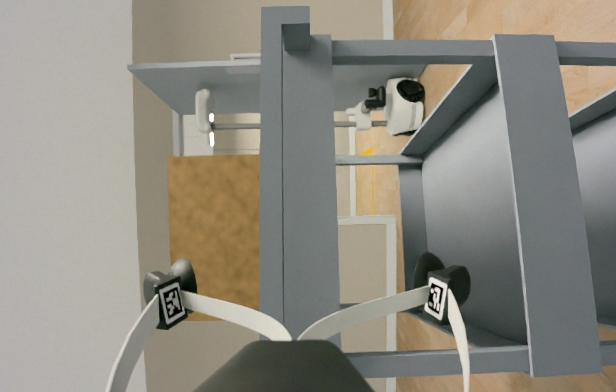

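move --blocking false --r2 '{"base":{"translate_m":0.155},"joints":{"arm_m":0.385},"pace":"slow"}'

wait --seconds 3 --cameras '["r2_head_camera","r2_wrist_camera"]'

Scene clock: 357.53 s.
move: r2 moving
r1: as last shown
r1.lidar_m: 1.69 0.32 0.25 - 0.25 0.25 0.54 1.24 1.14 2.74 2.83 1.62
r1.servo_current: wrist_yaw_rad=52(59) wrist_pitch_rad=39(52) wrist_roll_rad=46(59) gripper_m=39(46)
r1.contact_limits: translate_m 1
r1.wrist_depth_mm: - 134 - - 384 228 174 / - 122 134 - 387 230 176 / - 124 157 - 394 244 177 / 109 135 207 - 399 234 179 / 213 - - - 364 235 179 / 1008 1182 193 1160 191 236 180 / 750 759 750 153 373 211 180
r2.base_odometry: x=-0.571 y=-0.314 heading=-2.667
r2.turned_by_wheels: +0.000
r2.turned_by_imu: +0.001
r2.base_tilt: forward=-0.7 right=+0.0
r2.lidar_m: 0.88 2.92 2.15 2.03 2.19 1.93 1.83 1.90 2.66 2.64 2.81 0.97
r2.base_status: translate_m moving
r2.joint_positions: lift_m=+0.645 arm_m=+0.312 wrist_yaw_rad=+0.002 wrist_pitch_rad=-0.002 wrist_roll_rad=+1.570 gripper_m=+0.130
r2.joint_status: arm_m moving
r2.measured_speeds: translate_m=+0.048 strafe_m=+0.000 rotate_rad=+0.001 lift_m=+0.000 arm_m=+0.049 wrist_yaw_rad=+0.000 wrist_pitch_rad=+0.000 wrist_roll_rad=+0.000
r2.motor_effort: lift_m=+14(14) arm_m=+9(10) wheel_0=+4(6) wheel_1=+7(7) wheel_2=-8(12)
r2.servo_current: wrist_yaw_rad=39(52) wrist_pitch_rad=33(46) wrist_roll_rad=52(59) gripper_m=46(52)
r2.hand_pose: x=+0.7720 y=-0.0867 z=+0.8241 quat_wxyz=(+0.707, +0.707, +0.000, +0.002) (m; r2's base frame)
r2.wrist_depth_mm: - - - 466 - 1499 1008 / - - - 473 - 640 477 / - - - 462 - 750 462 / - - 661 449 - - 449 / - - 668 433 - - 439 / - - 370 427 220 - 424 / - - - - - 418 413
pictures: none

Scene clock: 359.87 s.
earlier move: r2 done
r1.base_odometry: x=-1.983 y=-0.307 heading=-2.382
r1.turned_by_wheels: +0.000
r1.turned_by_imu: +0.000
r1.base_tilt: forward=-1.6 right=+1.3
r1.lidar_m: 1.67 0.34 0.25 - 0.25 0.26 0.54 1.27 1.14 2.74 2.84 1.60
r1.base_status: not commanded
r1.joint_positions: lift_m=+0.124 arm_m=+0.000 wrist_yaw_rad=+3.196 wrist_pitch_rad=+0.002 wrist_roll_rad=+0.000 gripper_m=+0.056
r1.joint_status: not commanded
r1.measured_speeds: all 0
r1.motor_effort: lift_m=+19(20) arm_m=+3(4) wheel_0=+1(2) wheel_1=+7(8) wheel_2=-1(1)
r1.servo_current: wrist_yaw_rad=52(65) wrist_pitch_rad=46(52) wrist_roll_rad=39(65) gripper_m=46(46)
r1.contact_limits: translate_m 1
r1.hand_pose: x=-0.1218 y=+0.0715 z=+0.3019 quat_wxyz=(-0.027, -0.001, +0.000, +1.000) (m; r1's base frame)
r1.wrist_depth_mm: - 134 - - 384 228 175 / - 121 134 - 387 229 176 / - 124 158 - 399 246 177 / 109 135 208 - 399 235 180 / 213 - - - 368 236 180 / 1008 1182 194 1182 191 236 180 / 759 759 750 153 370 210 180
r2.base_odometry: x=-0.698 y=-0.379 heading=-2.667
r2.turned_by_wheels: +0.000
r2.turned_by_imu: +0.000
r2.base_tilt: forward=-0.7 right=+0.1
r2.lidar_m: 0.77 2.93 2.15 2.05 2.18 2.09 2.00 2.10 2.75 2.64 2.78 0.86
r2.base_status: done
r2.joint_positions: lift_m=+0.645 arm_m=+0.385 wrist_yaw_rad=-0.001 wrist_pitch_rad=-0.002 wrist_roll_rad=+1.570 gripper_m=+0.130
r2.joint_status: all done
r2.measured_speeds: all 0
r2.motor_effort: lift_m=+14(14) arm_m=+8(11) wheel_0=+4(11) wheel_1=+5(7) wheel_2=-6(12)
r2.servo_current: wrist_yaw_rad=46(59) wrist_pitch_rad=46(52) wrist_roll_rad=46(65) gripper_m=59(59)
r2.hand_pose: x=+0.8440 y=-0.0876 z=+0.8241 quat_wxyz=(+0.707, +0.707, -0.001, +0.000) (m; r2's base frame)
r2.wrist_depth_mm: - - - 279 - 1661 - / - - 209 271 - 1756 - / - - 205 262 - 768 - / - 469 202 255 - 854 - / - 469 191 248 - 831 - / - 473 185 240 194 - - / - 477 473 - - - -
wait: 2.33 of 3 s (r2 has come to rest)
pictures: r2_head_camera, r2_wrist_camera
Images, in order (width x height): r2_head_camera 420x560, r2_wrist_camera 616x392.

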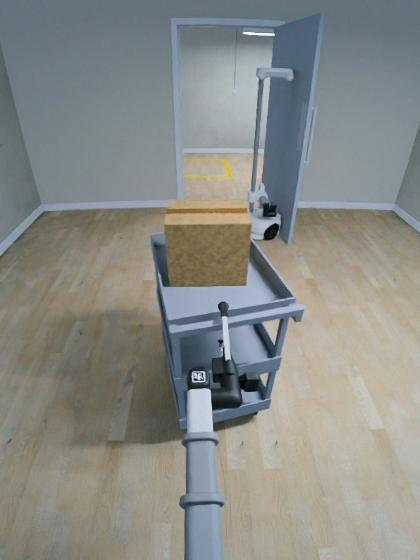

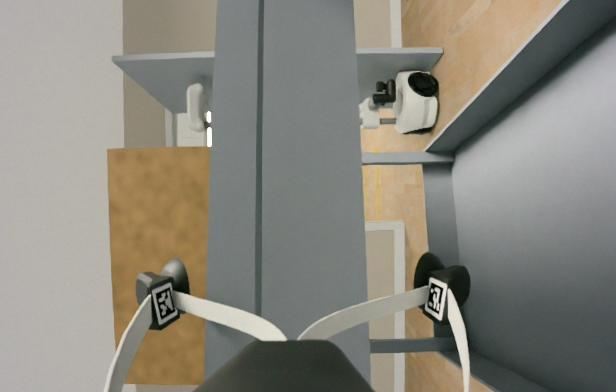

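move --blocking false --r2 '{"joints":{"gripper_m":-0.035}}'

wait --seconds 3

move --blocking false --r2 '{"base":{"strafe_m":0.1},"joints":{"wrist_yaw_rad":-0.12},"speeds":{"wrist_yaw_rad":0.1},"pace":"slow"}'

wait --seconds 2 --cameras '["r2_head_camera"]'

Scene clock: 366.73 s.
move: r2 moving
r1: as last shown
r1.lidar_m: 1.68 0.33 0.25 - 0.25 0.25 0.51 1.23 1.14 2.71 2.86 1.62
r1.motor_effort: lift_m=+20(20) arm_m=+4(4) wheel_0=+1(2) wheel_1=+8(8) wheel_2=-1(1)
r1.servo_current: wrist_yaw_rad=52(65) wrist_pitch_rad=46(46) wrist_roll_rad=46(65) gripper_m=39(46)
r1.contact_limits: translate_m 1
r1.wrist_depth_mm: - 135 - - 384 228 175 / - 122 134 - 389 231 176 / - 124 158 - 394 247 177 / 108 136 207 - 397 234 179 / 213 - - - 370 236 180 / 1025 1205 193 1160 191 236 180 / 750 759 741 153 368 209 181
r2.base_odometry: x=-0.698 y=-0.379 heading=-2.667
r2.turned_by_wheels: +0.000
r2.turned_by_imu: +0.000
r2.base_tilt: forward=-0.6 right=+0.0
r2.lidar_m: 0.76 2.93 2.15 2.07 2.17 2.07 1.99 2.07 2.73 2.65 2.76 0.85
r2.base_status: not commanded
r2.joint_positions: lift_m=+0.645 arm_m=+0.385 wrist_yaw_rad=-0.001 wrist_pitch_rad=-0.002 wrist_roll_rad=+1.570 gripper_m=+0.117
r2.joint_status: gripper_m moving
r2.measured_speeds: all 0
r2.motor_effort: lift_m=+14(14) arm_m=+8(8) wheel_0=+4(4) wheel_1=+5(5) wheel_2=-6(7)
r2.servo_current: wrist_yaw_rad=39(52) wrist_pitch_rad=39(46) wrist_roll_rad=46(52) gripper_m=98(117)
r2.hand_pose: x=+0.8440 y=-0.0876 z=+0.8241 quat_wxyz=(+0.707, +0.707, -0.001, +0.000) (m; r2's base frame)
r2.wrist_depth_mm: - - - 279 - 1661 - / - - 208 268 - 1756 - / - - 203 262 - 768 - / - 473 196 255 - 842 - / - 473 190 247 - - - / - 477 186 240 195 - - / - 473 477 - - - -
pictures: none

Scene clock: 368.63 s.
earlier move: r2 done
r1.base_odometry: x=-1.983 y=-0.307 heading=-2.382
r1.turned_by_wheels: +0.000
r1.turned_by_imu: +0.000
r1.base_tilt: forward=-1.6 right=+1.3
r1.lidar_m: 1.67 0.34 0.25 - 0.25 0.26 0.54 1.23 1.13 2.73 2.82 1.63
r1.base_status: not commanded
r1.joint_positions: lift_m=+0.124 arm_m=+0.000 wrist_yaw_rad=+3.196 wrist_pitch_rad=+0.002 wrist_roll_rad=+0.000 gripper_m=+0.056
r1.joint_status: not commanded
r1.measured_speeds: all 0
r1.motor_effort: lift_m=+19(20) arm_m=+4(4) wheel_0=+1(2) wheel_1=+7(8) wheel_2=-1(1)
r1.servo_current: wrist_yaw_rad=39(65) wrist_pitch_rad=39(52) wrist_roll_rad=39(72) gripper_m=39(46)
r1.contact_limits: translate_m 1
r1.hand_pose: x=-0.1218 y=+0.0715 z=+0.3019 quat_wxyz=(-0.027, -0.001, +0.000, +1.000) (m; r1's base frame)
r1.wrist_depth_mm: - 134 - - 382 227 175 / - 122 135 - 387 229 176 / - 124 157 - 394 245 178 / 108 135 207 - 397 234 178 / 213 - - - 366 235 180 / 1025 1205 193 1182 190 236 180 / 759 759 741 153 373 210 180
r2.base_odometry: x=-0.698 y=-0.379 heading=-2.668
r2.turned_by_wheels: +0.000
r2.turned_by_imu: +0.000
r2.base_tilt: forward=-0.7 right=+0.1
r2.lidar_m: 0.73 2.93 2.14 2.05 2.20 2.06 1.99 2.09 2.77 2.67 2.80 0.85
r2.base_status: not commanded
r2.joint_positions: lift_m=+0.645 arm_m=+0.385 wrist_yaw_rad=-0.001 wrist_pitch_rad=-0.009 wrist_roll_rad=+1.570 gripper_m=-0.034
r2.joint_status: all done
r2.measured_speeds: all 0
r2.motor_effort: lift_m=+12(14) arm_m=-4(8) wheel_0=-1(4) wheel_1=-1(5) wheel_2=+1(7)
r2.servo_current: wrist_yaw_rad=46(65) wrist_pitch_rad=52(59) wrist_roll_rad=39(65) gripper_m=98(397)
r2.hand_pose: x=+0.8442 y=-0.0876 z=+0.8262 quat_wxyz=(+0.707, +0.707, -0.003, +0.003) (m; r2's base frame)
r2.wrist_depth_mm: - - - 258 262 1863 1281 / - - - 251 254 1863 500 / - - 462 243 246 809 - / - 466 459 236 238 831 - / - - 466 230 230 809 - / - - 177 181 174 778 - / - 159 469 - - - -
wait: 1.90 of 3 s (r2 has come to rest)
pictures: none

Scene clock: 369.13 s.
move: r2 moving
r1: as last shown
r1.lidar_m: 1.65 0.34 0.25 - 0.25 0.26 0.55 1.23 1.11 2.74 2.83 1.62
r1.servo_current: wrist_yaw_rad=65(65) wrist_pitch_rad=39(46) wrist_roll_rad=46(65) gripper_m=39(46)
r1.contact_limits: translate_m 1
r1.wrist_depth_mm: - 135 - - 384 229 175 / - 122 135 - 389 230 175 / - 124 158 - 394 245 177 / 108 135 207 - 397 234 179 / 213 - - - 368 235 180 / 1025 1205 194 1182 191 236 180 / 750 750 759 153 368 211 180
r2.base_odometry: x=-0.692 y=-0.392 heading=-2.668
r2.turned_by_wheels: -0.001
r2.turned_by_imu: -0.001
r2.base_tilt: forward=-0.7 right=+0.1
r2.lidar_m: 0.73 2.91 2.14 2.02 2.19 2.06 1.98 2.09 2.78 2.67 2.82 0.84
r2.base_status: strafe_m moving
r2.joint_positions: lift_m=+0.645 arm_m=+0.385 wrist_yaw_rad=-0.040 wrist_pitch_rad=-0.009 wrist_roll_rad=+1.570 gripper_m=-0.034
r2.joint_status: wrist_yaw_rad moving
r2.measured_speeds: translate_m=+0.000 strafe_m=+0.056 rotate_rad=-0.001 lift_m=+0.000 arm_m=+0.000 wrist_yaw_rad=-0.100 wrist_pitch_rad=+0.000 wrist_roll_rad=+0.000
r2.motor_effort: lift_m=+12(12) arm_m=-4(4) wheel_0=-18(18) wheel_1=+7(7) wheel_2=-1(2)
r2.servo_current: wrist_yaw_rad=59(85) wrist_pitch_rad=59(59) wrist_roll_rad=52(59) gripper_m=91(104)
r2.hand_pose: x=+0.8405 y=-0.0990 z=+0.8262 quat_wxyz=(+0.707, +0.707, -0.017, -0.011) (m; r2's base frame)
r2.wrist_depth_mm: - - - 266 270 1921 1336 / - - - 257 258 1921 504 / - - 462 248 250 831 - / - - 462 240 240 831 - / - - 462 231 232 798 - / - - 177 180 175 778 - / - 150 462 - 216 - -
pictures: none

Scene clock: 370.77 s.
earlier move: r2 done
r1.base_odometry: x=-1.983 y=-0.307 heading=-2.382
r1.turned_by_wheels: +0.000
r1.turned_by_imu: +0.000
r1.base_tilt: forward=-1.6 right=+1.3
r1.lidar_m: 1.66 0.31 0.25 - 0.25 0.25 0.53 1.27 1.11 2.72 2.83 1.64
r1.base_status: not commanded
r1.joint_positions: lift_m=+0.124 arm_m=+0.000 wrist_yaw_rad=+3.196 wrist_pitch_rad=+0.002 wrist_roll_rad=+0.000 gripper_m=+0.056
r1.joint_status: not commanded
r1.measured_speeds: all 0
r1.motor_effort: lift_m=+19(20) arm_m=+4(4) wheel_0=+1(2) wheel_1=+8(8) wheel_2=-1(1)
r1.servo_current: wrist_yaw_rad=59(65) wrist_pitch_rad=46(46) wrist_roll_rad=52(65) gripper_m=39(46)
r1.contact_limits: translate_m 1
r1.hand_pose: x=-0.1218 y=+0.0715 z=+0.3019 quat_wxyz=(-0.027, -0.001, +0.000, +1.000) (m; r1's base frame)
r1.wrist_depth_mm: - 134 - - 384 229 175 / - 122 134 - 387 230 176 / - 124 158 - 392 245 177 / 108 135 208 - 394 233 179 / 213 - - - 366 236 180 / 1008 1229 194 1182 191 236 180 / 759 759 759 153 370 211 180
r2.base_odometry: x=-0.653 y=-0.468 heading=-2.669
r2.turned_by_wheels: +0.000
r2.turned_by_imu: -0.007
r2.base_tilt: forward=-0.7 right=+0.0
r2.lidar_m: 0.73 2.82 2.06 1.95 2.02 2.05 1.97 2.09 2.85 2.76 2.90 0.80
r2.base_status: done
r2.joint_positions: lift_m=+0.645 arm_m=+0.385 wrist_yaw_rad=-0.128 wrist_pitch_rad=-0.009 wrist_roll_rad=+1.570 gripper_m=-0.034
r2.joint_status: all done
r2.measured_speeds: all 0
r2.motor_effort: lift_m=+12(12) arm_m=-4(4) wheel_0=-10(19) wheel_1=+1(7) wheel_2=-3(4)
r2.servo_current: wrist_yaw_rad=52(85) wrist_pitch_rad=59(65) wrist_roll_rad=39(59) gripper_m=91(104)
r2.hand_pose: x=+0.8308 y=-0.1235 z=+0.8263 quat_wxyz=(+0.706, +0.705, -0.048, -0.042) (m; r2's base frame)
r2.wrist_depth_mm: - - - 272 276 1756 1308 / - - - 259 266 1863 496 / - - - 250 252 - - / - - 462 239 241 842 - / - - 455 231 230 820 - / - - 178 182 175 788 - / - 152 455 - - - -
wait: 1.63 of 2 s (r2 has come to rest)
pictures: r2_head_camera
Images, in order (width x height): r2_head_camera 420x560.

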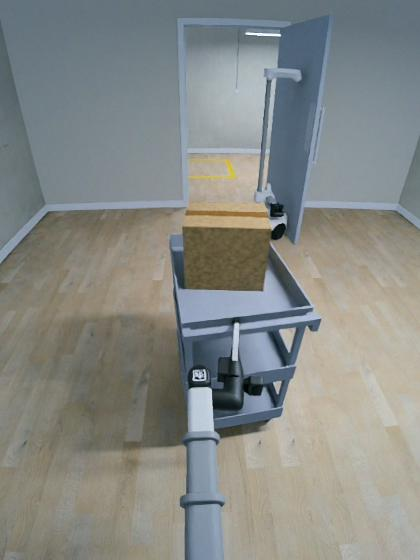

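move --blocking false --r2 '{"base":{"strafe_m":0.17},"joints":{"wrist_yaw_rad":-0.29},"speeds":{"wrist_yaw_rad":0.1},"pace":"slow"}'

wait --seconds 4 --cameras '["r2_head_camera"]'

Scene clock: 383.50 s.
move: r2 moving
r1: as last shown
r1.lidar_m: 1.65 0.33 0.25 - 0.25 0.25 0.55 1.23 1.15 2.72 2.84 1.65
r1.motor_effort: lift_m=+20(20) arm_m=+4(4) wheel_0=+1(2) wheel_1=+7(8) wheel_2=-1(1)
r1.servo_current: wrist_yaw_rad=39(59) wrist_pitch_rad=39(46) wrist_roll_rad=46(65) gripper_m=39(46)
r1.contact_limits: translate_m 1
r1.wrist_depth_mm: - 135 - - 382 228 174 / - 122 134 - 387 229 176 / - 124 157 - 394 247 177 / 108 135 208 - 399 234 180 / 213 - - - 368 235 180 / 1008 1229 194 1182 191 236 180 / 750 759 750 154 370 209 180
r2.base_odometry: x=-0.646 y=-0.481 heading=-2.670
r2.turned_by_wheels: -0.001
r2.turned_by_imu: -0.001
r2.base_tilt: forward=-0.7 right=+0.1
r2.lidar_m: 0.74 2.79 2.06 1.91 2.04 2.07 1.99 2.06 2.86 2.78 2.89 0.81
r2.base_status: strafe_m moving
r2.joint_positions: lift_m=+0.645 arm_m=+0.385 wrist_yaw_rad=-0.167 wrist_pitch_rad=-0.009 wrist_roll_rad=+1.570 gripper_m=-0.034
r2.joint_status: wrist_yaw_rad moving
r2.measured_speeds: translate_m=+0.000 strafe_m=+0.056 rotate_rad=-0.002 lift_m=+0.000 arm_m=+0.000 wrist_yaw_rad=-0.099 wrist_pitch_rad=+0.000 wrist_roll_rad=+0.000
r2.motor_effort: lift_m=+12(12) arm_m=-4(4) wheel_0=-18(18) wheel_1=+5(6) wheel_2=-1(2)
r2.servo_current: wrist_yaw_rad=46(91) wrist_pitch_rad=52(59) wrist_roll_rad=39(59) gripper_m=98(104)
r2.hand_pose: x=+0.8258 y=-0.1341 z=+0.8263 quat_wxyz=(+0.705, +0.704, -0.062, -0.056) (m; r2's base frame)
r2.wrist_depth_mm: - - - 278 283 1863 1308 / - - - 264 270 1863 504 / - - - 252 256 1863 - / - - 462 242 244 831 - / - - 459 231 233 820 - / - - 177 181 175 778 - / - 152 452 - - - -
pictures: none

Scene clock: 385.83 s.
earlier move: r2 done
r1.base_odometry: x=-1.983 y=-0.307 heading=-2.382
r1.turned_by_wheels: +0.000
r1.turned_by_imu: +0.000
r1.base_tilt: forward=-1.6 right=+1.3
r1.lidar_m: 1.71 0.30 0.25 - 0.25 0.25 0.54 1.27 1.14 2.71 2.81 1.72
r1.base_status: not commanded
r1.joint_positions: lift_m=+0.124 arm_m=+0.000 wrist_yaw_rad=+3.196 wrist_pitch_rad=+0.002 wrist_roll_rad=+0.000 gripper_m=+0.056
r1.joint_status: not commanded
r1.measured_speeds: all 0
r1.motor_effort: lift_m=+19(20) arm_m=+4(4) wheel_0=+1(2) wheel_1=+7(8) wheel_2=-1(1)
r1.servo_current: wrist_yaw_rad=59(65) wrist_pitch_rad=39(52) wrist_roll_rad=46(65) gripper_m=46(46)
r1.contact_limits: translate_m 1
r1.hand_pose: x=-0.1218 y=+0.0715 z=+0.3019 quat_wxyz=(-0.027, -0.001, +0.000, +1.000) (m; r1's base frame)
r1.wrist_depth_mm: - 134 - - 382 228 174 / - 122 135 - 389 229 176 / - 124 158 - 394 247 178 / 108 135 208 - 399 234 179 / 213 - - - 364 235 180 / 1008 1205 193 1182 191 236 180 / 750 750 750 153 370 210 180
r2.base_odometry: x=-0.576 y=-0.619 heading=-2.669
r2.turned_by_wheels: +0.000
r2.turned_by_imu: -0.022
r2.base_tilt: forward=-0.7 right=+0.1
r2.lidar_m: 0.74 2.65 1.91 1.78 1.85 2.08 1.99 2.07 2.81 2.93 3.03 0.81
r2.base_status: done
r2.joint_positions: lift_m=+0.645 arm_m=+0.385 wrist_yaw_rad=-0.299 wrist_pitch_rad=-0.009 wrist_roll_rad=+1.570 gripper_m=-0.034
r2.joint_status: all done
r2.measured_speeds: all 0
r2.motor_effort: lift_m=+12(12) arm_m=+4(5) wheel_0=-8(18) wheel_1=+3(6) wheel_2=-4(6)
r2.servo_current: wrist_yaw_rad=52(91) wrist_pitch_rad=46(59) wrist_roll_rad=46(59) gripper_m=85(104)
r2.hand_pose: x=+0.8058 y=-0.1684 z=+0.8263 quat_wxyz=(+0.700, +0.699, -0.108, -0.102) (m; r2's base frame)
r2.wrist_depth_mm: - - - 274 282 1863 1281 / - - - 263 267 1863 504 / - - - 251 254 1863 - / - - 462 240 242 831 - / - - 459 230 230 809 - / - - 177 182 176 788 - / - 455 452 - - - -
wait: 2.33 of 4 s (r2 has come to rest)
pictures: r2_head_camera
Images, in order (width x height): r2_head_camera 420x560.

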